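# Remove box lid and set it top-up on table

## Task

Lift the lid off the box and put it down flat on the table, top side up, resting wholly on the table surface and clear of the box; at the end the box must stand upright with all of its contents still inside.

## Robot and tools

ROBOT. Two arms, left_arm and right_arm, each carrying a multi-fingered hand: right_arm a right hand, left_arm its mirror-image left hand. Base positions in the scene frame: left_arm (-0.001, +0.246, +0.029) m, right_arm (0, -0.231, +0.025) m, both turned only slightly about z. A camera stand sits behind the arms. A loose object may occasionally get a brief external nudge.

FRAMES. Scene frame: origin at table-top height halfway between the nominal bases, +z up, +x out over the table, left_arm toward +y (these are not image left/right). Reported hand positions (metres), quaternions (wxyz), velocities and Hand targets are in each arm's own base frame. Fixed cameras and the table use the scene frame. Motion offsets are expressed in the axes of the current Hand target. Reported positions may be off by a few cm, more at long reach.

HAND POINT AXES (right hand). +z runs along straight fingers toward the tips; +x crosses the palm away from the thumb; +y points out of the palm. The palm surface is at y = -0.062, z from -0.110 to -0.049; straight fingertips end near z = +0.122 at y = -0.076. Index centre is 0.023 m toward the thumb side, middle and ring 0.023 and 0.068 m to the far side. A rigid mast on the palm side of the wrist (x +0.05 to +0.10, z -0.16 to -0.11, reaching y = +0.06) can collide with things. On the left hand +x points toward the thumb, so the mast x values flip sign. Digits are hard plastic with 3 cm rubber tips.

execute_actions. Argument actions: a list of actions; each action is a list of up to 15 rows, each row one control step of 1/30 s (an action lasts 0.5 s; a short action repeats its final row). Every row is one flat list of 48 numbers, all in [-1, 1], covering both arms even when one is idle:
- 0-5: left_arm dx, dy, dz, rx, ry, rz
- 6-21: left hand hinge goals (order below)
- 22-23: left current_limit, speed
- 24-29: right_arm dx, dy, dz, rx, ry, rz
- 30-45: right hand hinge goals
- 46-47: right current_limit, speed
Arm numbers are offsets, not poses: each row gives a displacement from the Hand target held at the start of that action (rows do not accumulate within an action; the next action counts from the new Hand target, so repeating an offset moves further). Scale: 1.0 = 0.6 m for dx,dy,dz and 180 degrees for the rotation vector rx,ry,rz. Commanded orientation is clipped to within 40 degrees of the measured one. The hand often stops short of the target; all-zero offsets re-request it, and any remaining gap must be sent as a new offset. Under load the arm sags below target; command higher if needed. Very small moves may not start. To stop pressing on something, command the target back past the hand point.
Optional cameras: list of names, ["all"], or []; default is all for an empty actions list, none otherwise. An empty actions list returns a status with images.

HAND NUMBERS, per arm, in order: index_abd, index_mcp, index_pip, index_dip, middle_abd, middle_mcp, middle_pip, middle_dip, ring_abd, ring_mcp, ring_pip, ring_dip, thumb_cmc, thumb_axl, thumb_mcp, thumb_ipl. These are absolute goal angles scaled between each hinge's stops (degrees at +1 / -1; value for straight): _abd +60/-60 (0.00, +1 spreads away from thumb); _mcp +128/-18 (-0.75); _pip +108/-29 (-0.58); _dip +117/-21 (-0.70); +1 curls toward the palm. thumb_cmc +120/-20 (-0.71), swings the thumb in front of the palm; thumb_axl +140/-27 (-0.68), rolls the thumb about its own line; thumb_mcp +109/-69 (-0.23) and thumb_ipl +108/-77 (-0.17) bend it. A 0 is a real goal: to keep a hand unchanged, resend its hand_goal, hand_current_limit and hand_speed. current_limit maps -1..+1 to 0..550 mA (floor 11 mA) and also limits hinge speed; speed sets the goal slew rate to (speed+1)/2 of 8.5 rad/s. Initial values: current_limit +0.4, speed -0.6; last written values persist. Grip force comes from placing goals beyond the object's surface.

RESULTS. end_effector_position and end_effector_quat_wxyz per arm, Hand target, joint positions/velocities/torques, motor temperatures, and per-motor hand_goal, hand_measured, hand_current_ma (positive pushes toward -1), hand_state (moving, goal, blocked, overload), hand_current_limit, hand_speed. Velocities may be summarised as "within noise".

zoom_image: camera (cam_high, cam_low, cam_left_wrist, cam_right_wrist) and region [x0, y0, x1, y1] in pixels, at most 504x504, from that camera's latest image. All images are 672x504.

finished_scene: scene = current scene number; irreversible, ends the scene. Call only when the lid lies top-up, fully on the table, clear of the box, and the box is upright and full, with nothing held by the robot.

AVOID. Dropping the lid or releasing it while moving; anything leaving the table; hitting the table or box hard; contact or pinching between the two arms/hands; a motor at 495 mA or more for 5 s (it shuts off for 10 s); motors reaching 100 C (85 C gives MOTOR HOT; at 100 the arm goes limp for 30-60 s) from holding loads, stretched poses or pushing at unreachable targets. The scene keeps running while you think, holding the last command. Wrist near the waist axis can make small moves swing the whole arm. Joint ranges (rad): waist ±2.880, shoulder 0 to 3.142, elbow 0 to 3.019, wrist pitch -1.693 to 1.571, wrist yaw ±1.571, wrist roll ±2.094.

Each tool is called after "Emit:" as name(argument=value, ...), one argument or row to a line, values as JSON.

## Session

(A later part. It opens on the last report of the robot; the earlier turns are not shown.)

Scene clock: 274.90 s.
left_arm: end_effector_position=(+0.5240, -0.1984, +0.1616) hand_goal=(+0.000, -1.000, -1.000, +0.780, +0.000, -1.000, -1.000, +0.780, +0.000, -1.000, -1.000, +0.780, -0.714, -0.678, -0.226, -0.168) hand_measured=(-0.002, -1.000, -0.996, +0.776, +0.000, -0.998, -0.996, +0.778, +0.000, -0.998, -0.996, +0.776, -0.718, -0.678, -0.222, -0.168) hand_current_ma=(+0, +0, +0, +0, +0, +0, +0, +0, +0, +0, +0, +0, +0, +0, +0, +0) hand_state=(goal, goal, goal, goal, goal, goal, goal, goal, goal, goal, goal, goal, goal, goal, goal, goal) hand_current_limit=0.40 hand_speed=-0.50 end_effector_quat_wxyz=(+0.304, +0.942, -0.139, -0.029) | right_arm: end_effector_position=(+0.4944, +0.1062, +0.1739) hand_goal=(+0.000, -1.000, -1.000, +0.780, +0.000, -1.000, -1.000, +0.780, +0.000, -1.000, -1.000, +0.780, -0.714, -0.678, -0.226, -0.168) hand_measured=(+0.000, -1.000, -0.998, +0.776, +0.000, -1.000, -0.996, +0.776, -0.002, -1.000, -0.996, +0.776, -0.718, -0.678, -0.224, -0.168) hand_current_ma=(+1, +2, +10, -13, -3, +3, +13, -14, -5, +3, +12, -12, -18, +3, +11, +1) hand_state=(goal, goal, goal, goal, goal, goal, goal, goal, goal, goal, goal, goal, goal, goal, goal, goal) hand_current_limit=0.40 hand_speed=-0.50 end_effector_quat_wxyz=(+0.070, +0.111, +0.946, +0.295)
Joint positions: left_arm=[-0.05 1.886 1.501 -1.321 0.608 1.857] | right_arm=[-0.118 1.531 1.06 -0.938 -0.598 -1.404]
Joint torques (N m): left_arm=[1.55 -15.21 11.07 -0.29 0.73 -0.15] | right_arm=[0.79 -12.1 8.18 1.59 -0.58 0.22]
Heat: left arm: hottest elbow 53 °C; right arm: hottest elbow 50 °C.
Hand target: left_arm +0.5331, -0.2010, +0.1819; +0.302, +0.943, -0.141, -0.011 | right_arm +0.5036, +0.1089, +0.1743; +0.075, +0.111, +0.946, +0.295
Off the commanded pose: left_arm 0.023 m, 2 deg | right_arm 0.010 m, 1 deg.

Emit:
execute_actions(
  actions=[
    [[-0.0005,0.0178,0.0124,0,0,0,0,-1,-1,0.78,0,-1,-1,0.78,0,-1,-1,0.78,-0.714,-0.678,-0.226,-0.168,0.7,-0.5,-0.0012,0.0248,0.0023,0,0,0,0,-1,-1,0.78,0,-1,-1,0.78,0,-1,-1,0.78,-0.714,-0.678,-0.226,-0.168,0.7,-0.5]],
    [[-0.0005,0.0178,0.0124,0,0,0,0,-1,-1,0.78,0,-1,-1,0.78,0,-1,-1,0.78,-0.714,-0.678,-0.226,-0.168,0.7,-0.5,-0.0012,0.0248,0.0023,0,0,0,0,-1,-1,0.78,0,-1,-1,0.78,0,-1,-1,0.78,-0.714,-0.678,-0.226,-0.168,0.7,-0.5]],
  ],
  cameras=["cam_low","cam_left_wrist","cam_right_wrist"],
)

Emit:
zoom_image(
  camera="cam_low",
  region=[320, 220, 560, 340],
)

Emit:
zoom_image(
  camera="cam_left_wrist",
  region=[240, 0, 560, 200],
)

Emit:
zoom_image(
  camera="cam_right_wrist",
  region=[140, 0, 460, 200],
)

Scene clock: 277.63 s.
left_arm: end_effector_position=(+0.5243, -0.2167, +0.1663) hand_goal=(+0.000, -1.000, -1.000, +0.780, +0.000, -1.000, -1.000, +0.780, +0.000, -1.000, -1.000, +0.780, -0.714, -0.678, -0.226, -0.168) hand_measured=(-0.002, -1.000, -0.996, +0.776, +0.000, -1.000, -0.996, +0.778, +0.006, -1.000, -1.000, +0.776, -0.718, -0.678, -0.222, -0.168) hand_current_ma=(+0, +0, +0, +0, +0, +0, +0, +0, +1, +0, +0, +0, +0, +0, +0, +0) hand_state=(goal, goal, goal, goal, goal, goal, goal, goal, goal, goal, goal, goal, goal, goal, goal, goal) hand_current_limit=0.70 hand_speed=-0.50 end_effector_quat_wxyz=(+0.300, +0.944, -0.139, -0.025) | right_arm: end_effector_position=(+0.4949, +0.1239, +0.1708) hand_goal=(+0.000, -1.000, -1.000, +0.780, +0.000, -1.000, -1.000, +0.780, +0.000, -1.000, -1.000, +0.780, -0.714, -0.678, -0.226, -0.168) hand_measured=(-0.002, -1.000, -1.000, +0.786, +0.000, -1.000, -0.998, +0.776, -0.002, -1.000, -0.996, +0.776, -0.718, -0.678, -0.224, -0.168) hand_current_ma=(-6, +0, +0, +24, -3, +1, +10, -11, -5, +3, +12, -12, -18, +3, +11, +1) hand_state=(goal, goal, goal, goal, goal, goal, goal, goal, goal, goal, goal, goal, goal, goal, goal, goal) hand_current_limit=0.70 hand_speed=-0.50 end_effector_quat_wxyz=(+0.054, +0.124, +0.947, +0.292)
Joint positions: left_arm=[-0.085 1.874 1.501 -1.298 0.604 1.808] | right_arm=[-0.073 1.531 1.06 -0.938 -0.583 -1.335]
Joint torques (N m): left_arm=[1.03 -15.62 8.66 0.58 1.01 -0.2] | right_arm=[2.08 -13.45 10.04 1.37 -0.75 0.19]
Heat: left arm: hottest elbow 53 °C; right arm: hottest elbow 50 °C.
Hand target: left_arm +0.5254, -0.2259, +0.1821; +0.302, +0.943, -0.141, -0.011 | right_arm +0.5104, +0.1339, +0.1893; +0.075, +0.111, +0.946, +0.295
Off the commanded pose: left_arm 0.018 m, 2 deg | right_arm 0.026 m, 3 deg.
camera_calibration:
cam_left_wrist: T_world_to_cam=[[-0.549076, 0.725237, -0.415388, 0.488004], [0.661873, 0.680802, 0.31374, -0.297323], [0.510333, -0.102668, -0.853827, -0.0227459], [0, 0, 0, 1]] pos_world=[0.476349, -0.153836, 0.276572]
cam_right_wrist: T_world_to_cam=[[0.877985, 0.330538, 0.346248, -0.49778], [0.233114, -0.926997, 0.293828, -0.0949301], [0.418092, -0.177262, -0.890942, 0.0915526], [0, 0, 0, 1]] pos_world=[0.420896, 0.0927641, 0.281816]
Images, in order (width x height): cam_low 672x504, cam_left_wrist 672x504, cam_right_wrist 672x504.

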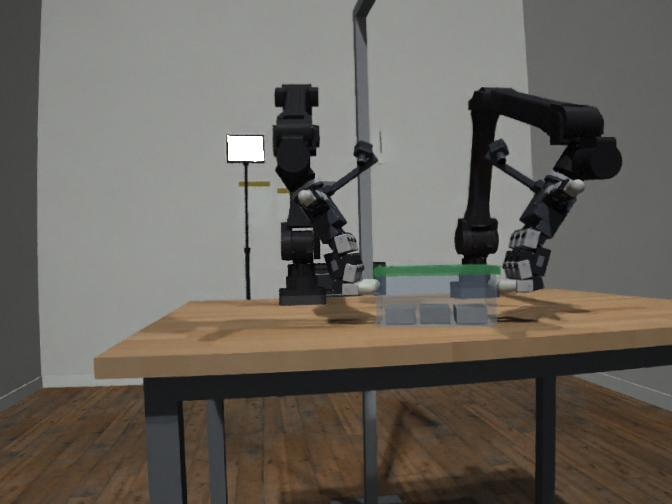

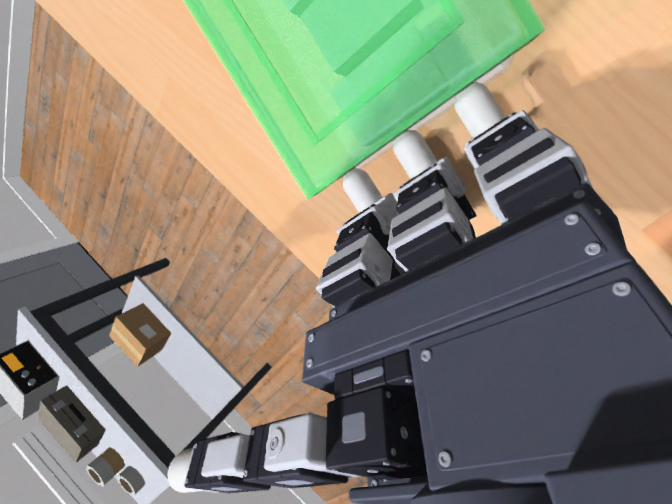

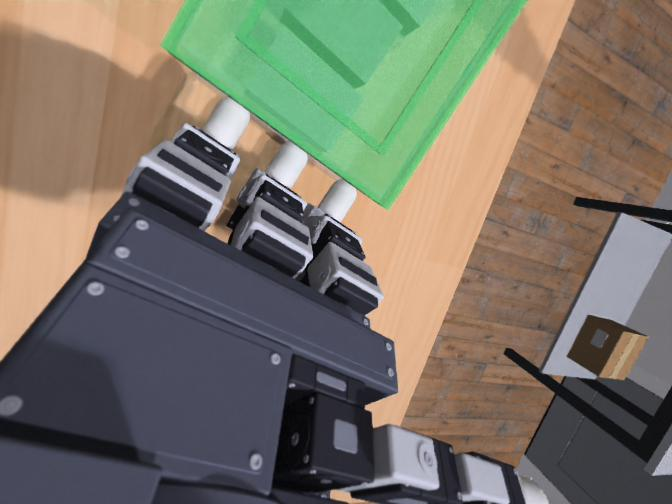

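Scaled by 2.100 from the camera's 672x504 image, which has a finer 960x720 frame.

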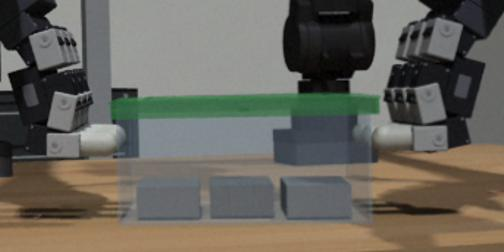

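Scaled by 1.575 from the camera's 672x504 image, which has a finer 960x720 frame.

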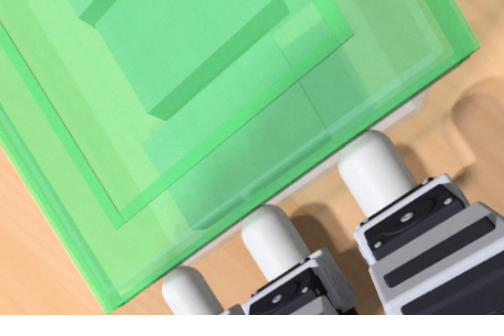

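Scaled by 1.575 from the camera's 672x504 image, which has a finer 960x720 frame.

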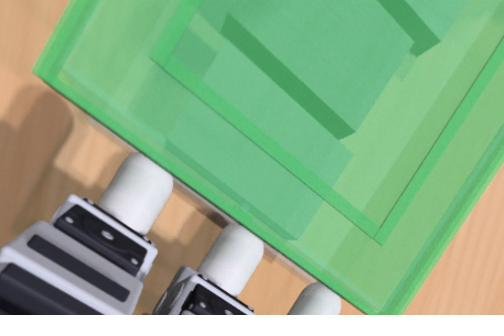

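Emit:
execute_actions(
  actions=[
    [[0.001,0.015,-0.0098,0,0,0,0,-1,-1,0.8,0,-1,-1,0.8,0,-1,-1,0.8,-0.714,-0.678,-0.226,-0.168,0.75,-0.5,-0.0013,0.015,-0.0097,0,0,0,0,-1,-1,0.8,0,-1,-1,0.8,0,-1,-1,0.8,-0.714,-0.678,-0.226,-0.168,0.75,-0.5]],
    [[0.001,0.0095,-0.0136,0,0,0,0,-1,-1,0.8,0,-1,-1,0.8,0,-1,-1,0.8,-0.714,-0.678,-0.226,-0.168,0.75,-0.5,-0.0013,0.0095,-0.0136,0,0,0,0,-1,-1,0.8,0,-1,-1,0.8,0,-1,-1,0.8,-0.714,-0.678,-0.226,-0.168,0.75,-0.5]],
  ],
  cameras=["cam_low"],
)

Emit:
zoom_image(
  camera="cam_low",
  region=[320, 220, 560, 340],
)

Scene clock: 280.23 s.
left_arm: end_effector_position=(+0.5217, -0.2166, +0.1746) hand_goal=(+0.000, -1.000, -1.000, +0.800, +0.000, -1.000, -1.000, +0.800, +0.000, -1.000, -1.000, +0.800, -0.714, -0.678, -0.226, -0.168) hand_measured=(-0.002, -1.000, -0.996, +0.796, +0.000, -1.000, -0.996, +0.796, -0.004, -1.000, -1.000, +0.784, -0.718, -0.678, -0.222, -0.168) hand_current_ma=(+0, +0, +0, +0, +0, +0, +0, +0, +0, +0, +0, -5, +0, +0, +0, +0) hand_state=(goal, goal, goal, goal, goal, goal, goal, goal, goal, goal, goal, goal, goal, goal, goal, goal) hand_current_limit=0.75 hand_speed=-0.50 end_effector_quat_wxyz=(+0.298, +0.944, -0.136, -0.025) | right_arm: end_effector_position=(+0.4963, +0.1253, +0.1738) hand_goal=(+0.000, -1.000, -1.000, +0.800, +0.000, -1.000, -1.000, +0.800, +0.000, -1.000, -1.000, +0.800, -0.714, -0.678, -0.226, -0.168) hand_measured=(-0.002, -1.000, -1.000, +0.798, +0.000, -1.000, -1.000, +0.796, +0.000, -1.000, -1.000, +0.798, -0.718, -0.678, -0.224, -0.168) hand_current_ma=(-7, +0, +0, -8, -1, +0, +0, -14, -2, +0, +1, -6, -18, +3, +11, +1) hand_state=(goal, goal, goal, goal, goal, goal, goal, goal, goal, goal, goal, goal, goal, goal, goal, goal) hand_current_limit=0.75 hand_speed=-0.50 end_effector_quat_wxyz=(+0.047, +0.128, +0.948, +0.287)
Joint positions: left_arm=[-0.086 1.857 1.501 -1.311 0.6 1.802] | right_arm=[-0.067 1.531 1.075 -0.963 -0.573 -1.324]
Joint torques (N m): left_arm=[0.26 -15.79 10.97 -0.54 1.16 -0.2] | right_arm=[3.02 -13.86 11.07 0.51 -1.16 0.16]
Heat: left arm: hottest elbow 53 °C; right arm: hottest elbow 50 °C.
Hand target: left_arm +0.5243, -0.2297, +0.2020; +0.302, +0.943, -0.141, -0.011 | right_arm +0.5116, +0.1376, +0.2094; +0.075, +0.111, +0.946, +0.295
Off the commanded pose: left_arm 0.030 m, 2 deg | right_arm 0.041 m, 4 deg.
Images, in order (width x height): cam_low 672x504.

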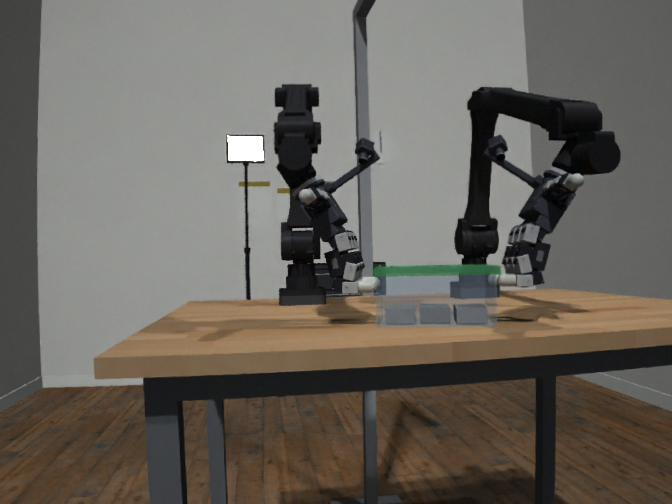

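Scaled by 2.100 from the camera's 672x504 image, which has a finer 960x720 frame.

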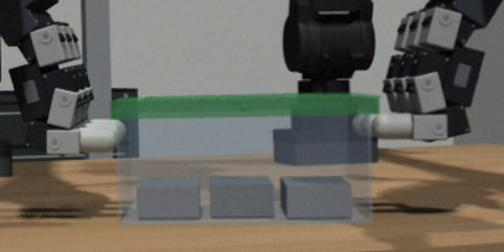

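Emit:
execute_actions(
  actions=[
    [[0,0.0028,-0.004,0,0,0,0,-1,-1,0.8,0,-1,-1,0.8,0,-1,-1,0.8,-0.714,-0.678,-0.226,-0.168,0.75,-0.5,-0.0013,0.0095,-0.0136,0,0,0,0,-1,-1,0.8,0,-1,-1,0.8,0,-1,-1,0.8,-0.714,-0.678,-0.226,-0.168,0.75,-0.5]],
    [[0.001,0.0095,-0.0136,0,0,0,0,-1,-1,0.8,0,-1,-1,0.8,0,-1,-1,0.8,-0.714,-0.678,-0.226,-0.168,0.75,-0.5,-0.0013,0.0095,-0.0136,0,0,0,0,-1,-1,0.8,0,-1,-1,0.8,0,-1,-1,0.8,-0.714,-0.678,-0.226,-0.168,0.75,-0.5]],
  ],
  cameras=["cam_low"],
)

Emit:
zoom_image(
  camera="cam_low",
  region=[320, 220, 560, 340],
)

Scene clock: 282.70 s.
left_arm: end_effector_position=(+0.5177, -0.2158, +0.1794) hand_goal=(+0.000, -1.000, -1.000, +0.800, +0.000, -1.000, -1.000, +0.800, +0.000, -1.000, -1.000, +0.800, -0.714, -0.678, -0.226, -0.168) hand_measured=(-0.002, -1.000, -0.998, +0.796, +0.000, -1.000, -1.000, +0.796, -0.014, -1.000, -1.000, +0.784, -0.718, -0.678, -0.222, -0.168) hand_current_ma=(+0, +0, +0, +0, +0, +0, +0, +0, -3, +0, +0, -5, +0, +0, +0, +0) hand_state=(goal, goal, goal, goal, goal, goal, goal, goal, goal, goal, goal, goal, goal, goal, goal, goal) hand_current_limit=0.75 hand_speed=-0.50 end_effector_quat_wxyz=(+0.296, +0.945, -0.135, -0.030) | right_arm: end_effector_position=(+0.4968, +0.1261, +0.1808) hand_goal=(+0.000, -1.000, -1.000, +0.800, +0.000, -1.000, -1.000, +0.800, +0.000, -1.000, -1.000, +0.800, -0.714, -0.678, -0.226, -0.168) hand_measured=(-0.002, -1.000, -1.000, +0.798, +0.000, -1.000, -1.000, +0.796, -0.006, -1.000, -1.000, +0.780, -0.718, -0.678, -0.224, -0.168) hand_current_ma=(-7, +0, +0, -9, -1, +0, +0, -14, -23, +0, +0, -86, -18, +3, +11, +1) hand_state=(goal, goal, goal, goal, goal, goal, goal, goal, goal, goal, goal, blocked, goal, goal, goal, goal) hand_current_limit=0.75 hand_speed=-0.50 end_effector_quat_wxyz=(+0.037, +0.130, +0.949, +0.285)
Joint positions: left_arm=[-0.086 1.847 1.501 -1.332 0.596 1.801] | right_arm=[-0.065 1.531 1.101 -1.01 -0.569 -1.324]
Joint torques (N m): left_arm=[-0.21 -16.38 12.48 -0.91 1.32 -0.17] | right_arm=[1.85 -15.85 11.49 -0.16 -1.33 0.15]
Heat: left arm: hottest elbow 53 °C; right arm: hottest elbow 50 °C.
Hand target: left_arm +0.5240, -0.2295, +0.2149; +0.302, +0.943, -0.141, -0.011 | right_arm +0.5116, +0.1376, +0.2293; +0.075, +0.111, +0.946, +0.295
Off the commanded pose: left_arm 0.039 m, 2 deg | right_arm 0.052 m, 5 deg.
Images, in order (width x height): cam_low 672x504.

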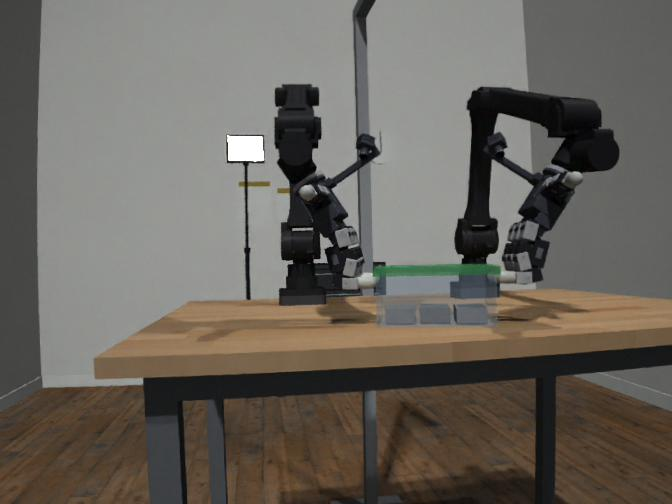

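Scaled by 2.100 from the camera's 672x504 image, which has a finer 960x720 frame.

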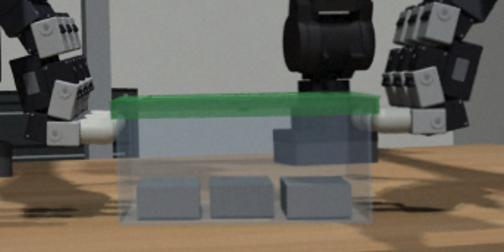

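Emit:
zoom_image(
  camera="cam_low",
  region=[350, 240, 520, 300],
)

Scaled by 2.965 from the camera's 672x504 image, which has a finer 960x720 frame.

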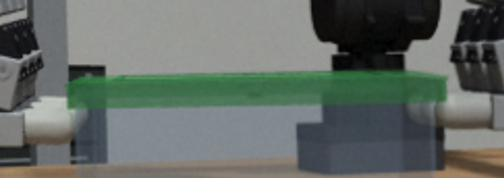

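Emit:
execute_actions(
  actions=[
    [[0.001,0.0095,-0.0136,0,0.008,0,0,-1,-1,0.82,0,-1,-1,0.82,0,-1,-1,0.82,-0.714,-0.678,-0.226,-0.168,0.75,-0.5,-0.0013,0.0095,-0.0136,0,-0.008,0,0,-1,-1,0.82,0,-1,-1,0.82,0,-1,-1,0.82,-0.714,-0.678,-0.226,-0.168,0.75,-0.5]],
  ],
  cameras=["cam_low","cam_high"],
)

Emit:
zoom_image(
  camera="cam_low",
  region=[350, 240, 520, 340],
)

Emit:
zoom_image(
  camera="cam_high",
  region=[250, 150, 410, 280],
)

Scene clock: 284.73 s.
left_arm: end_effector_position=(+0.5185, -0.2156, +0.1808) hand_goal=(+0.000, -1.000, -1.000, +0.820, +0.000, -1.000, -1.000, +0.820, +0.000, -1.000, -1.000, +0.820, -0.714, -0.678, -0.226, -0.168) hand_measured=(-0.002, -1.000, -1.000, +0.816, +0.000, -1.000, -1.000, +0.804, -0.014, -1.000, -1.000, +0.792, -0.718, -0.678, -0.222, -0.168) hand_current_ma=(+0, +0, +0, +0, +0, +0, +0, -6, -3, +0, +0, -14, +0, +0, +0, +0) hand_state=(goal, goal, goal, goal, goal, goal, goal, goal, goal, goal, goal, blocked, goal, goal, goal, goal) hand_current_limit=0.75 hand_speed=-0.50 end_effector_quat_wxyz=(+0.295, +0.946, -0.130, -0.030) | right_arm: end_effector_position=(+0.4962, +0.1266, +0.1829) hand_goal=(+0.000, -1.000, -1.000, +0.820, +0.000, -1.000, -1.000, +0.820, +0.000, -1.000, -1.000, +0.820, -0.714, -0.678, -0.226, -0.168) hand_measured=(-0.002, -1.000, -1.000, +0.816, +0.000, -1.000, -1.000, +0.808, -0.006, -1.000, -1.000, +0.780, -0.718, -0.678, -0.224, -0.168) hand_current_ma=(-7, +0, +0, -13, -1, +0, +0, -51, -17, -1, +0, -174, -18, +3, +11, +1) hand_state=(goal, goal, goal, goal, goal, goal, goal, goal, goal, goal, goal, blocked, goal, goal, goal, goal) hand_current_limit=0.75 hand_speed=-0.50 end_effector_quat_wxyz=(+0.041, +0.129, +0.951, +0.279)
Joint positions: left_arm=[-0.086 1.843 1.501 -1.332 0.593 1.79] | right_arm=[-0.061 1.522 1.101 -1.01 -0.556 -1.322]
Joint torques (N m): left_arm=[0.26 -17.67 11.78 -0.24 1.61 -0.24] | right_arm=[2.49 -16.26 11.21 0.44 -1.61 0.28]
Heat: left arm: hottest elbow 53 °C; right arm: hottest elbow 50 °C.
Hand target: left_arm +0.5240, -0.2295, +0.2249; +0.304, +0.943, -0.138, +0.001 | right_arm +0.5116, +0.1374, +0.2393; +0.087, +0.114, +0.945, +0.294
Off the commanded pose: left_arm 0.047 m, 4 deg | right_arm 0.059 m, 6 deg.
Images, in order (width x height): cam_high 672x504, cam_low 672x504.

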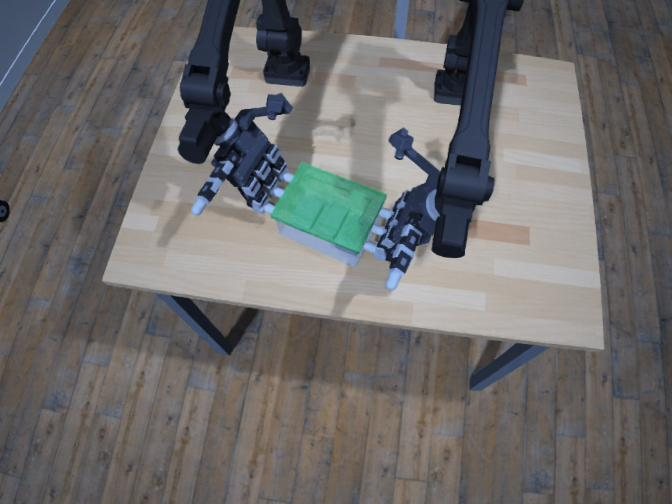

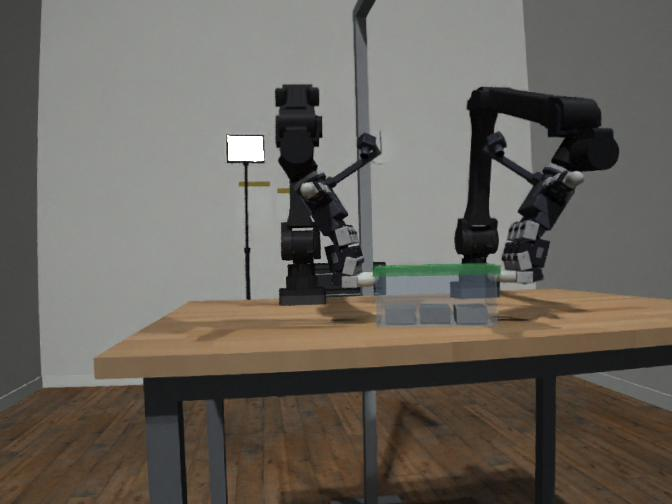

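Scaled by 2.965 from the camera's 672x504 image, which has a finer 960x720 frame.

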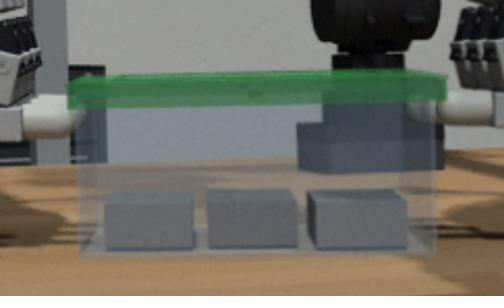

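Scaled by 3.150 from the camera's 672x504 image, which has a finer 960x720 frame.

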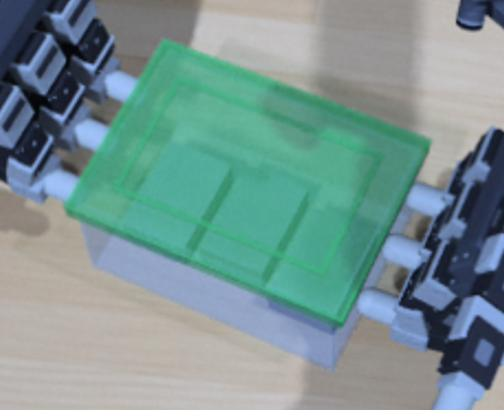

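Emit:
execute_actions(
  actions=[
    [[0.001,0.0095,-0.0136,0,0.008,0,0,-1,-1,0.84,0,-1,-1,0.84,0,-1,-1,0.84,-0.714,-0.678,-0.226,-0.168,0.8,-0.5,-0.0013,0.0095,-0.0136,0,-0.01,0,0,-1,-1,0.84,0,-1,-1,0.84,0,-1,-1,0.83,-0.714,-0.678,-0.226,-0.168,0.8,-0.5]],
  ],
  cameras=["cam_low"],
)

Emit:
zoom_image(
  camera="cam_low",
  region=[350, 240, 520, 340],
)

Scene clock: 286.70 s.
left_arm: end_effector_position=(+0.5183, -0.2130, +0.1991) hand_goal=(+0.000, -1.000, -1.000, +0.840, +0.000, -1.000, -1.000, +0.840, +0.000, -1.000, -1.000, +0.840, -0.714, -0.678, -0.226, -0.168) hand_measured=(-0.002, -1.000, -1.000, +0.836, +0.000, -1.000, -1.000, +0.836, +0.002, -1.000, -1.000, +0.794, -0.718, -0.678, -0.222, -0.168) hand_current_ma=(+0, +0, +0, +0, +0, +0, +0, +0, +0, +0, +0, -39, +0, +0, +0, +0) hand_state=(goal, goal, goal, goal, goal, goal, goal, goal, goal, goal, goal, blocked, goal, goal, goal, goal) hand_current_limit=0.80 hand_speed=-0.50 end_effector_quat_wxyz=(+0.290, +0.948, -0.132, -0.010) | right_arm: end_effector_position=(+0.4948, +0.1242, +0.1999) hand_goal=(+0.000, -1.000, -1.000, +0.840, +0.000, -1.000, -1.000, +0.840, +0.000, -1.000, -1.000, +0.830, -0.714, -0.678, -0.226, -0.168) hand_measured=(-0.002, -1.000, -1.000, +0.836, +0.000, -1.000, -1.000, +0.832, +0.002, -1.000, -1.000, +0.786, -0.718, -0.678, -0.224, -0.168) hand_current_ma=(-7, +0, +0, -13, -1, +0, +0, -29, +9, -3, -1, -193, -18, +3, +11, +1) hand_state=(goal, goal, goal, goal, goal, goal, goal, goal, goal, goal, goal, blocked, goal, goal, goal, goal) hand_current_limit=0.80 hand_speed=-0.50 end_effector_quat_wxyz=(+0.062, +0.129, +0.952, +0.271)
Joint positions: left_arm=[-0.082 1.804 1.501 -1.328 0.585 1.783] | right_arm=[-0.06 1.479 1.101 -1.01 -0.536 -1.311]
Joint torques (N m): left_arm=[0.91 -16.21 11.47 -0.05 2.05 -0.3] | right_arm=[2.73 -14.86 11.19 1.28 -2.14 0.38]
Heat: left arm: hottest elbow 53 °C; right arm: hottest elbow 50 °C.
Hand target: left_arm +0.5237, -0.2294, +0.2350; +0.306, +0.943, -0.134, +0.013 | right_arm +0.5114, +0.1375, +0.2494; +0.102, +0.119, +0.944, +0.292
Off the commanded pose: left_arm 0.040 m, 3 deg | right_arm 0.054 m, 5 deg.
Images, in order (width x height): cam_low 672x504.

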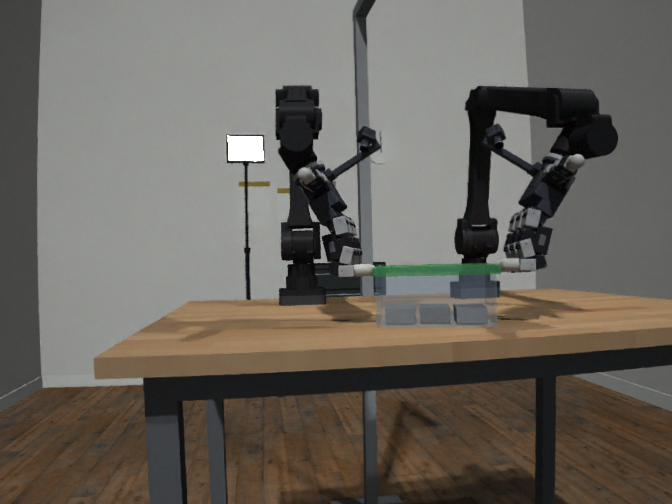

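Scaled by 2.965 from the camera's 672x504 image, which has a finer 960x720 frame.

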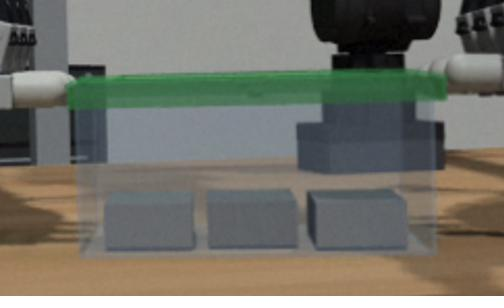

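Emit:
execute_actions(
  actions=[
    [[0.0018,-0.0273,-0.0188,0,0,0,0,-1,-1,0.78,0,-1,-1,0.78,0,-1,-1,0.78,-0.714,-0.678,-0.226,-0.168,0.5,-0.5,-0.001,-0.0272,-0.0192,0,0,0,0,-1,-1,0.78,0,-1,-1,0.78,0,-1,-1,0.78,-0.714,-0.678,-0.226,-0.168,0.5,-0.5]],
    [[-0.0285,-0.0454,0.0361,0,-0.012,0,0,-1,-1,0.78,0,-1,-1,0.78,0,-1,0.3,0.61,-0.714,-0.678,-0.226,-0.168,0.5,-0.3,0.0346,-0.0483,0.0341,0,0.014,0,0,-1,-1,0.78,0,-1,-1,0.78,0,-1,0.3,0.61,-0.714,-0.678,-0.226,-0.168,0.5,-0.3]],
    [[-0.0285,-0.0454,0.0361,0,0,0,0,-1,-1,0.78,0,-1,-1,0.78,0,-1,0.73,0.61,-0.714,-0.678,-0.226,-0.168,0.5,-0.3,0.0346,-0.0483,0.0341,0,0,0,0,-1,-1,0.78,0,-1,-1,0.78,0,-1,0.73,0.61,-0.714,-0.678,-0.226,-0.168,0.5,-0.3]],
  ],
  cameras=["all"],
)

Emit:
zoom_image(
  camera="cam_low",
  region=[320, 220, 560, 340],
)

Emit:
zoom_image(
  camera="cam_left_wrist",
  region=[140, 0, 520, 200],
)

Emit:
zoom_image(
  camera="cam_right_wrist",
  region=[140, 0, 520, 200],
)

Scene clock: 296.43 s.
left_arm: end_effector_position=(+0.5066, -0.1886, +0.1649) hand_goal=(+0.000, -1.000, -1.000, +0.780, +0.000, -1.000, -1.000, +0.780, +0.000, -1.000, +0.730, +0.610, -0.714, -0.678, -0.226, -0.168) hand_measured=(+0.000, -1.000, -1.000, +0.782, +0.000, -1.000, -1.000, +0.782, -0.004, -1.000, +0.724, +0.608, -0.718, -0.678, -0.222, -0.168) hand_current_ma=(+0, +0, +0, +0, +0, +0, +0, +0, +0, +0, -1, +0, +0, +0, +0, +0) hand_state=(goal, goal, goal, goal, goal, goal, goal, goal, goal, goal, goal, goal, goal, goal, goal, goal) hand_current_limit=0.50 hand_speed=-0.30 end_effector_quat_wxyz=(+0.303, +0.943, -0.136, -0.012) | right_arm: end_effector_position=(+0.4627, +0.1107, +0.1666) hand_goal=(+0.000, -1.000, -1.000, +0.780, +0.000, -1.000, -1.000, +0.780, +0.000, -1.000, +0.730, +0.610, -0.714, -0.678, -0.226, -0.168) hand_measured=(-0.002, -1.000, -1.000, +0.782, +0.000, -1.000, -1.000, +0.782, -0.004, -1.000, +0.724, +0.608, -0.718, -0.678, -0.224, -0.168) hand_current_ma=(-7, +0, +0, +8, -1, +0, +0, +9, -11, -1, -27, -9, -19, +3, +11, +1) hand_state=(goal, goal, goal, goal, goal, goal, goal, goal, goal, goal, goal, goal, goal, goal, goal, goal) hand_current_limit=0.50 hand_speed=-0.30 end_effector_quat_wxyz=(+0.058, +0.118, +0.947, +0.294)
Joint positions: left_arm=[-0.033 1.821 1.414 -1.27 0.609 1.857] | right_arm=[-0.114 1.465 0.971 -0.935 -0.593 -1.393]
Joint torques (N m): left_arm=[2.73 -13.33 7.95 0.39 0.7 0.11] | right_arm=[-1.55 -12.81 7.16 1.2 -0.77 -0.06]
Heat: left arm: hottest elbow 53 °C; right arm: hottest elbow 51 °C.
Hand target: left_arm +0.5077, -0.1843, +0.1651; +0.303, +0.943, -0.140, -0.005 | right_arm +0.4667, +0.1048, +0.1783; +0.081, +0.113, +0.946, +0.295
Off the commanded pose: left_arm 0.005 m, 1 deg | right_arm 0.014 m, 3 deg.
camera_calibration:
cam_left_wrist: T_world_to_cam=[[-0.549595, 0.713245, -0.435002, 0.458559], [0.646005, 0.692989, 0.320068, -0.294965], [0.529738, -0.105106, -0.841624, -0.0243221], [0, 0, 0, 1]] pos_world=[0.455455, -0.125214, 0.273412]
cam_right_wrist: T_world_to_cam=[[0.87085, 0.336875, 0.357961, -0.462992], [0.23688, -0.925704, 0.29489, -0.100509], [0.430706, -0.172011, -0.885948, 0.0916188], [0, 0, 0, 1]] pos_world=[0.387544, 0.0786879, 0.276541]

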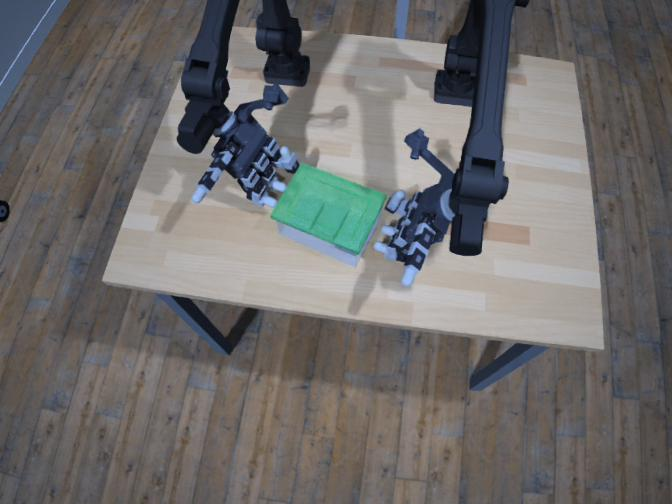

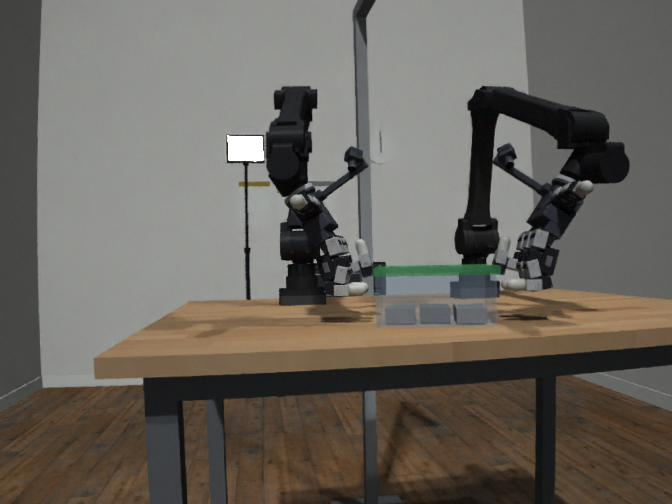

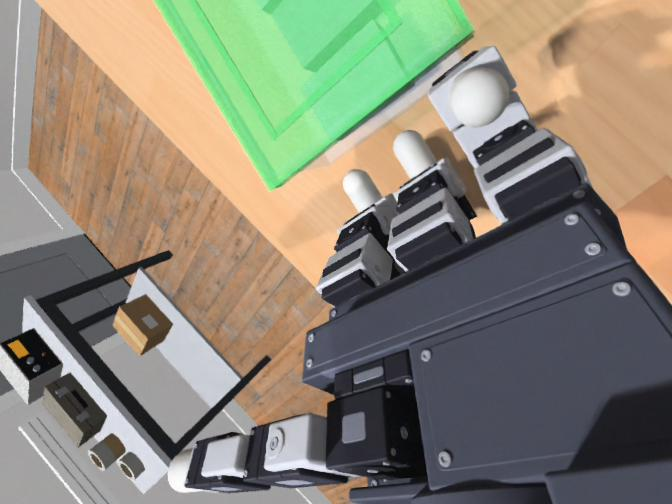

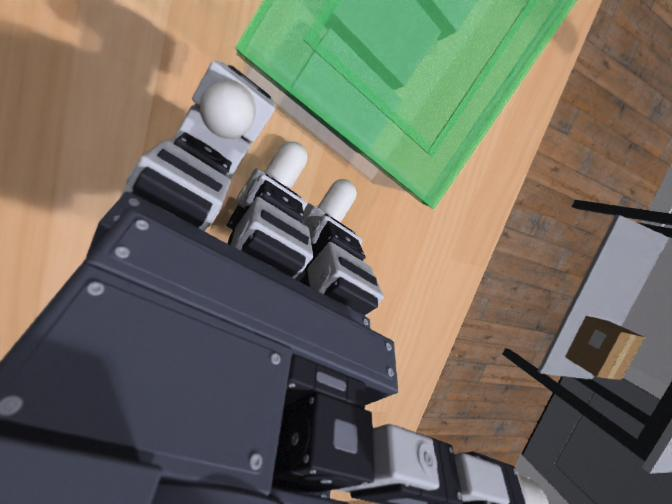

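Scaled by 2.100 from the camera's 672x504 image, which has a finer 960x720 frame.

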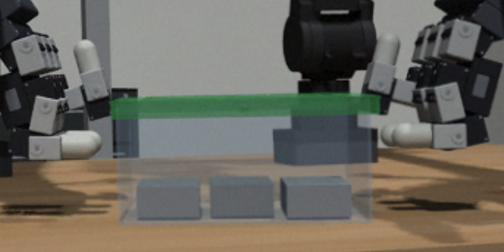

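Scaled by 1.326 from the camera's 672x504 image, which has a finer 960x720 frame.

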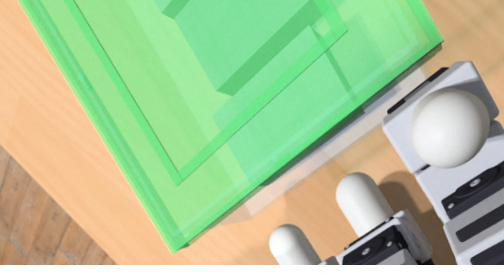

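Scaled by 1.326 from the camera's 672x504 image, which has a finer 960x720 frame.

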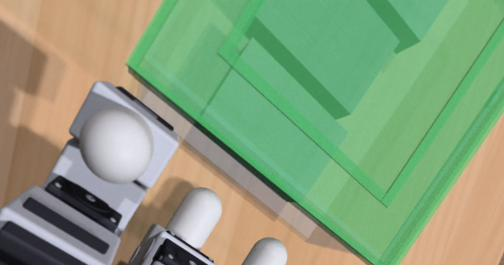

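Emit:
execute_actions(
  actions=[
    [[0.0085,0.0237,-0.0223,0,0,0,0,-1,-1,0.78,0,-1,-1,0.78,0,-1,1,1,-0.714,-0.678,-0.226,-0.168,0.5,-0.3,-0.0109,0.0254,-0.0174,0,0,0,0,-1,-1,0.78,0,-1,-1,0.78,0,-1,1,1,-0.714,-0.678,-0.226,-0.168,0.5,-0.3]],
    [[0.0085,0.0237,-0.0223,0,0,0,0,-1,-1,0.78,0,-1,-1,0.78,0,-1,1,1,-0.714,-0.678,-0.226,-0.168,0.5,-0.3,-0.0109,0.0254,-0.0174,0,0,0,0,-1,-1,0.78,0,-1,-1,0.78,0,-1,1,1,-0.714,-0.678,-0.226,-0.168,0.5,-0.3]],
  ],
  cameras=["cam_low","cam_left_wrist","cam_right_wrist"],
)

Emit:
zoom_image(
  camera="cam_low",
  region=[320, 220, 560, 340],
)

Emit:
zoom_image(
  camera="cam_left_wrist",
  region=[140, 0, 520, 200],
)

Emit:
zoom_image(
  camera="cam_right_wrist",
  region=[140, 0, 520, 200],
)

Scene clock: 301.30 s.
left_arm: end_effector_position=(+0.4978, -0.1883, +0.1751) hand_goal=(+0.000, -1.000, -1.000, +0.780, +0.000, -1.000, -1.000, +0.780, +0.000, -1.000, +1.000, +1.000, -0.714, -0.678, -0.226, -0.168) hand_measured=(+0.000, -1.000, -1.000, +0.782, +0.000, -1.000, -1.000, +0.782, -0.004, -0.996, +0.902, +0.790, -0.718, -0.678, -0.222, -0.168) hand_current_ma=(+0, +0, +0, +0, +0, +0, +0, +0, +0, +1, -160, -412, +0, +0, +0, +0) hand_state=(goal, goal, goal, goal, goal, goal, goal, goal, goal, goal, blocked, blocked, goal, goal, goal, goal) hand_current_limit=0.50 hand_speed=-0.30 end_effector_quat_wxyz=(+0.306, +0.943, -0.129, -0.034) | right_arm: end_effector_position=(+0.4668, +0.1100, +0.1858) hand_goal=(+0.000, -1.000, -1.000, +0.780, +0.000, -1.000, -1.000, +0.780, +0.000, -1.000, +1.000, +1.000, -0.714, -0.678, -0.226, -0.168) hand_measured=(-0.002, -1.000, -1.000, +0.782, +0.000, -1.000, -1.000, +0.782, -0.004, -0.996, +0.896, +0.792, -0.718, -0.678, -0.224, -0.168) hand_current_ma=(-7, +0, +0, +8, -1, +0, +0, +9, -11, +12, -413, -412, -19, +3, +11, +1) hand_state=(goal, goal, goal, goal, goal, goal, goal, goal, goal, goal, blocked, blocked, goal, goal, goal, goal) hand_current_limit=0.50 hand_speed=-0.30 end_effector_quat_wxyz=(+0.057, +0.122, +0.946, +0.294)
Joint positions: left_arm=[-0.033 1.81 1.424 -1.338 0.609 1.858] | right_arm=[-0.114 1.45 1.011 -0.991 -0.593 -1.386]
Joint torques (N m): left_arm=[1.49 -14.68 13.12 -0.16 0.74 -0.08] | right_arm=[1.08 -12.1 10.58 0.2 -0.74 0.19]
Heat: left arm: hottest elbow 52 °C; right arm: hottest elbow 50 °C.
Hand target: left_arm +0.5125, -0.1939, +0.2039; +0.303, +0.943, -0.140, -0.005 | right_arm +0.4799, +0.1145, +0.2141; +0.081, +0.113, +0.946, +0.295
Off the commanded pose: left_arm 0.033 m, 4 deg | right_arm 0.031 m, 3 deg.
camera_calibration:
cam_left_wrist: T_world_to_cam=[[-0.569035, 0.714233, -0.407517, 0.463006], [0.660885, 0.69211, 0.290199, -0.295158], [0.489316, -0.104188, -0.86586, 0.0134074], [0, 0, 0, 1]] pos_world=[0.451972, -0.125015, 0.285947]
cam_right_wrist: T_world_to_cam=[[0.87404, 0.331794, 0.354917, -0.47351], [0.233136, -0.927325, 0.292773, -0.105428], [0.426264, -0.173152, -0.887872, 0.109371], [0, 0, 0, 1]] pos_world=[0.391825, 0.0782797, 0.296031]
Images, in order (width x height): cam_low 672x504, cam_left_wrist 672x504, cam_right_wrist 672x504.

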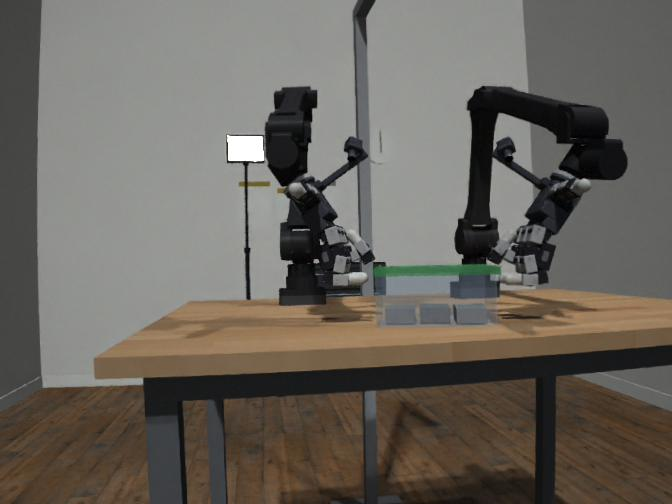

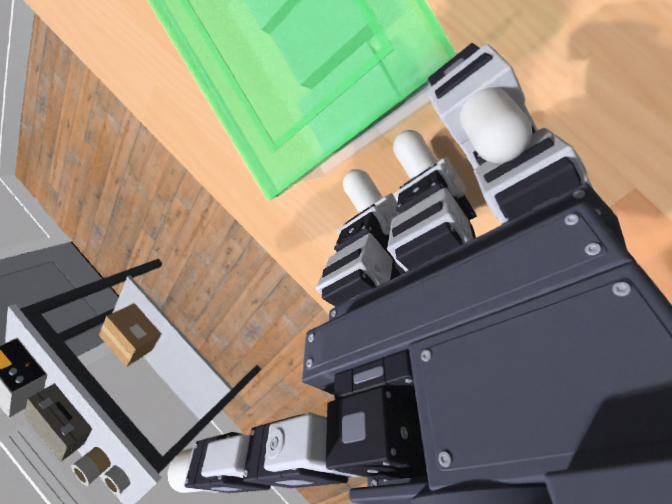

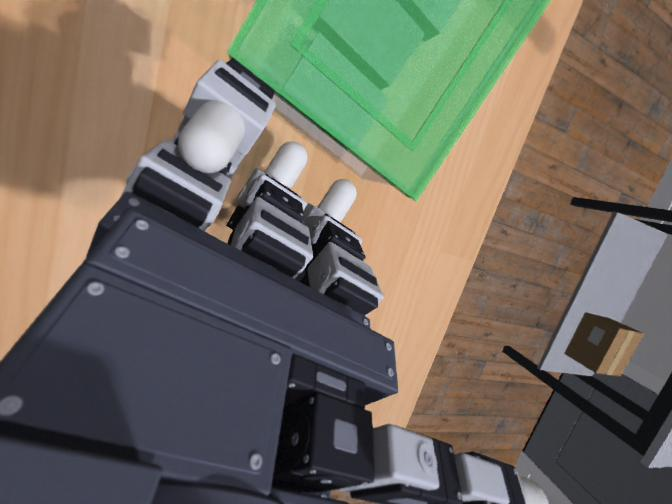

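Scaled by 2.100 from the camera's 672x504 image, which has a finer 960x720 frame.

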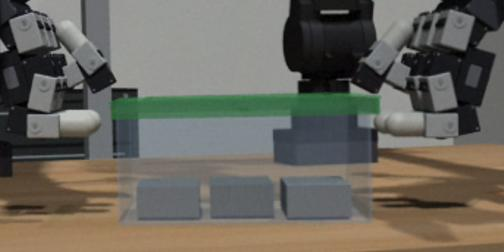

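Scaled by 1.326 from the camera's 672x504 image, which has a finer 960x720 frame.

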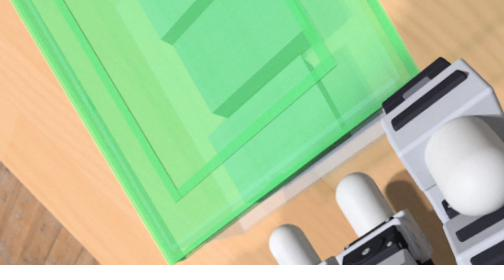

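Scaled by 1.326 from the camera's 672x504 image, which has a finer 960x720 frame.

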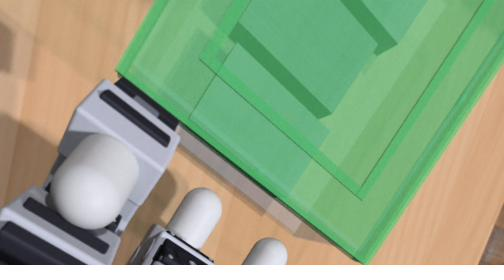

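Emit:
zoom_image(
  camera="cam_low",
  region=[340, 250, 400, 300],
)

Emit:
zoom_image(
  camera="cam_low",
  region=[480, 250, 540, 300],
)

Scaled by 8.400 from the camera's 672x504 image, which has a finer 960x720 frame.

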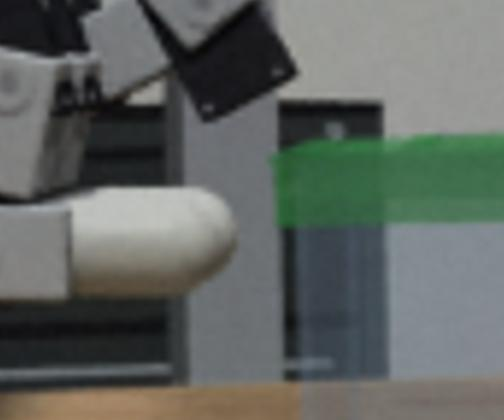

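Scaled by 8.400 from the camera's 672x504 image, which has a finer 960x720 frame.

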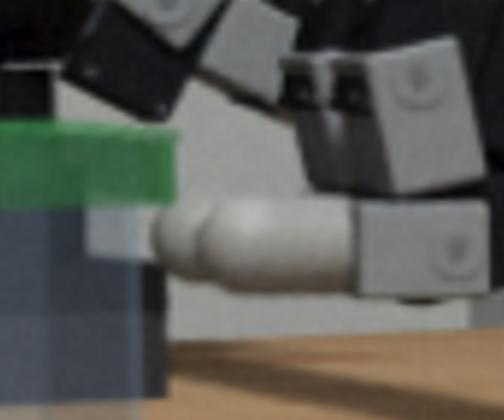

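Emit:
execute_actions(
  actions=[
    [[0.0017,0.0153,-0.0218,0,0,0,0,-1,-1,0.78,0,-1,-1,0.78,0,-1,0.85,0.75,-0.714,-0.678,-0.226,-0.168,0.5,-0.3,-0.0014,0.0105,-0.0149,0,0.01,0,0,-1,-1,0.78,0,-1,-1,0.78,0,-1,0.85,0.75,-0.714,-0.678,-0.226,-0.168,0.5,-0.3]],
    [[-0.0005,0.015,0.0105,0,0,0,0,-1,-1,0.78,0,-1,-1,0.78,0,-1,0.85,0.75,-0.714,-0.678,-0.226,-0.168,0.5,-0.3,0,0.015,0.0105,0,0,0,0,-1,-1,0.78,0,-1,-1,0.78,0,-1,0.85,0.75,-0.714,-0.678,-0.226,-0.168,0.5,-0.3]],
  ],
  cameras=["cam_low","cam_left_wrist","cam_right_wrist"],
)

Emit:
zoom_image(
  camera="cam_low",
  region=[340, 250, 400, 300],
)

Emit:
zoom_image(
  camera="cam_low",
  region=[480, 250, 540, 300],
)

Emit:
zoom_image(
  camera="cam_left_wrist",
  region=[240, 0, 560, 200],
)

Emit:
zoom_image(
  camera="cam_right_wrist",
  region=[140, 0, 460, 200],
)

Scene clock: 307.73 s.
left_arm: end_effector_position=(+0.4957, -0.2006, +0.1939) hand_goal=(+0.000, -1.000, -1.000, +0.780, +0.000, -1.000, -1.000, +0.780, +0.000, -1.000, +0.850, +0.750, -0.714, -0.678, -0.226, -0.168) hand_measured=(+0.000, -1.000, -1.000, +0.782, +0.000, -1.000, -1.000, +0.782, -0.004, -1.000, +0.846, +0.750, -0.718, -0.678, -0.222, -0.168) hand_current_ma=(+0, +0, +0, +0, +0, +0, +0, +0, +0, +0, -1, +0, +0, +0, +0, +0) hand_state=(goal, goal, goal, goal, goal, goal, goal, goal, goal, goal, goal, goal, goal, goal, goal, goal) hand_current_limit=0.50 hand_speed=-0.30 end_effector_quat_wxyz=(+0.306, +0.942, -0.133, -0.037) | right_arm: end_effector_position=(+0.4656, +0.1223, +0.1991) hand_goal=(+0.000, -1.000, -1.000, +0.780, +0.000, -1.000, -1.000, +0.780, +0.000, -1.000, +0.850, +0.750, -0.714, -0.678, -0.226, -0.168) hand_measured=(-0.002, -1.000, -1.000, +0.782, +0.000, -1.000, -1.000, +0.782, -0.004, -1.000, +0.848, +0.750, -0.718, -0.678, -0.224, -0.168) hand_current_ma=(-7, +0, +0, +8, -1, +0, +0, +9, -11, +1, -10, -2, -19, +3, +11, +1) hand_state=(goal, goal, goal, goal, goal, goal, goal, goal, goal, goal, goal, goal, goal, goal, goal, goal) hand_current_limit=0.50 hand_speed=-0.30 end_effector_quat_wxyz=(+0.038, +0.116, +0.947, +0.296)
Joint positions: left_arm=[-0.057 1.791 1.451 -1.376 0.612 1.839] | right_arm=[-0.087 1.45 1.053 -1.063 -0.596 -1.38]
Joint torques (N m): left_arm=[2.2 -14.62 12.19 0.21 0.74 -0.14] | right_arm=[1.26 -12.57 11.03 0.94 -0.63 0.2]
Heat: left arm: hottest elbow 52 °C; right arm: hottest elbow 50 °C.
Hand target: left_arm +0.5092, -0.2043, +0.2200; +0.303, +0.943, -0.140, -0.005 | right_arm +0.4823, +0.1252, +0.2250; +0.066, +0.108, +0.947, +0.296
Off the commanded pose: left_arm 0.030 m, 4 deg | right_arm 0.031 m, 3 deg.
camera_calibration:
cam_left_wrist: T_world_to_cam=[[-0.563903, 0.719284, -0.405764, 0.476355], [0.667811, 0.686211, 0.288345, -0.294926], [0.485842, -0.108375, -0.867302, 0.030686], [0, 0, 0, 1]] pos_world=[0.450664, -0.136927, 0.304942]
cam_right_wrist: T_world_to_cam=[[0.877944, 0.348823, 0.327929, -0.479824], [0.263056, -0.923755, 0.278349, -0.10903], [0.40002, -0.158111, -0.902765, 0.137191], [0, 0, 0, 1]] pos_world=[0.39506, 0.0883473, 0.311547]
Images, in order (width x height): cam_low 672x504, cam_left_wrist 672x504, cam_right_wrist 672x504.

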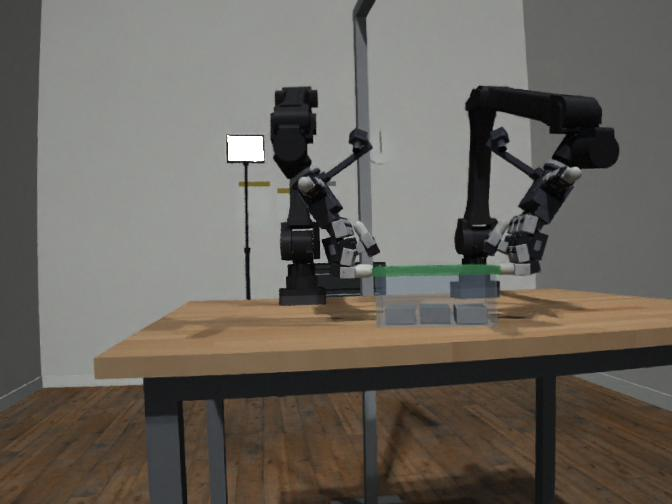

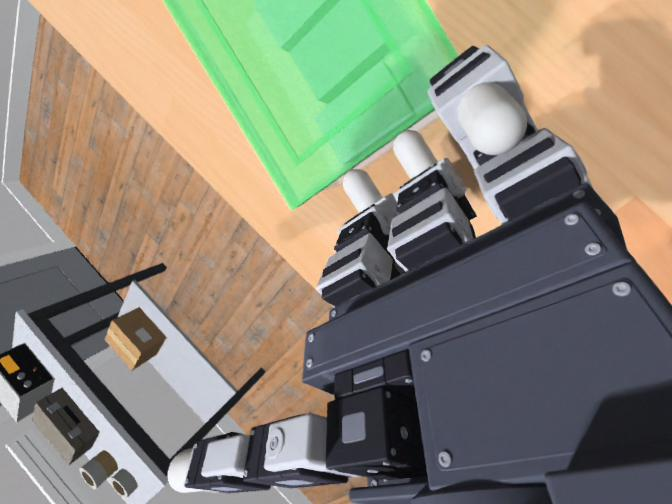

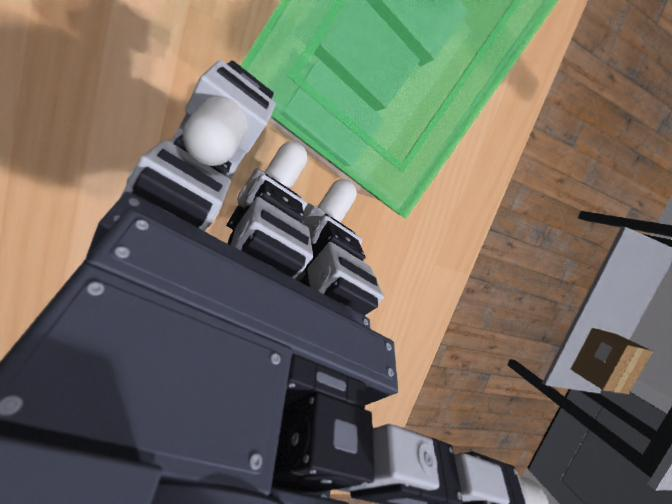

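Scaled by 8.400 from the camera's 672x504 image, which has a finer 960x720 frame.

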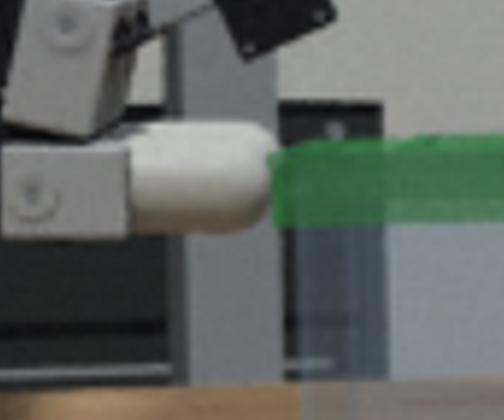

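Scaled by 8.400 from the camera's 672x504 image, which has a finer 960x720 frame.

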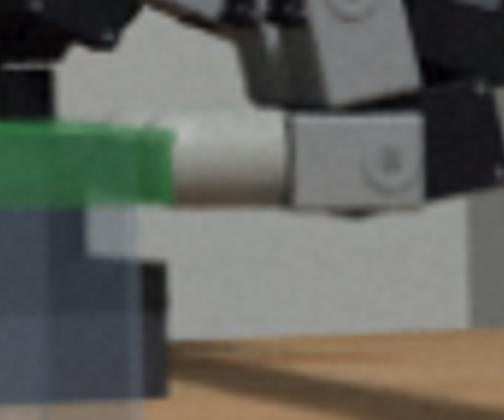

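Scaled by 1.575 from the camera's 672x504 image, which has a finer 960x720 frame.

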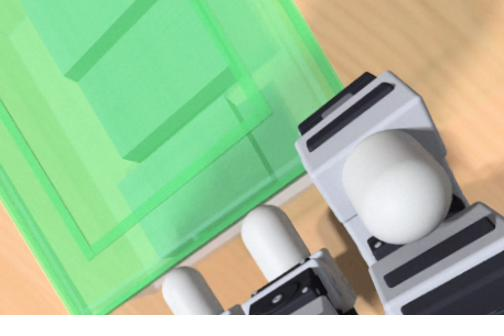

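Scaled by 1.575 from the camera's 672x504 image, which has a finer 960x720 frame.

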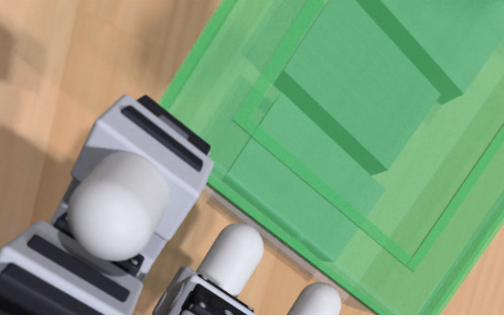

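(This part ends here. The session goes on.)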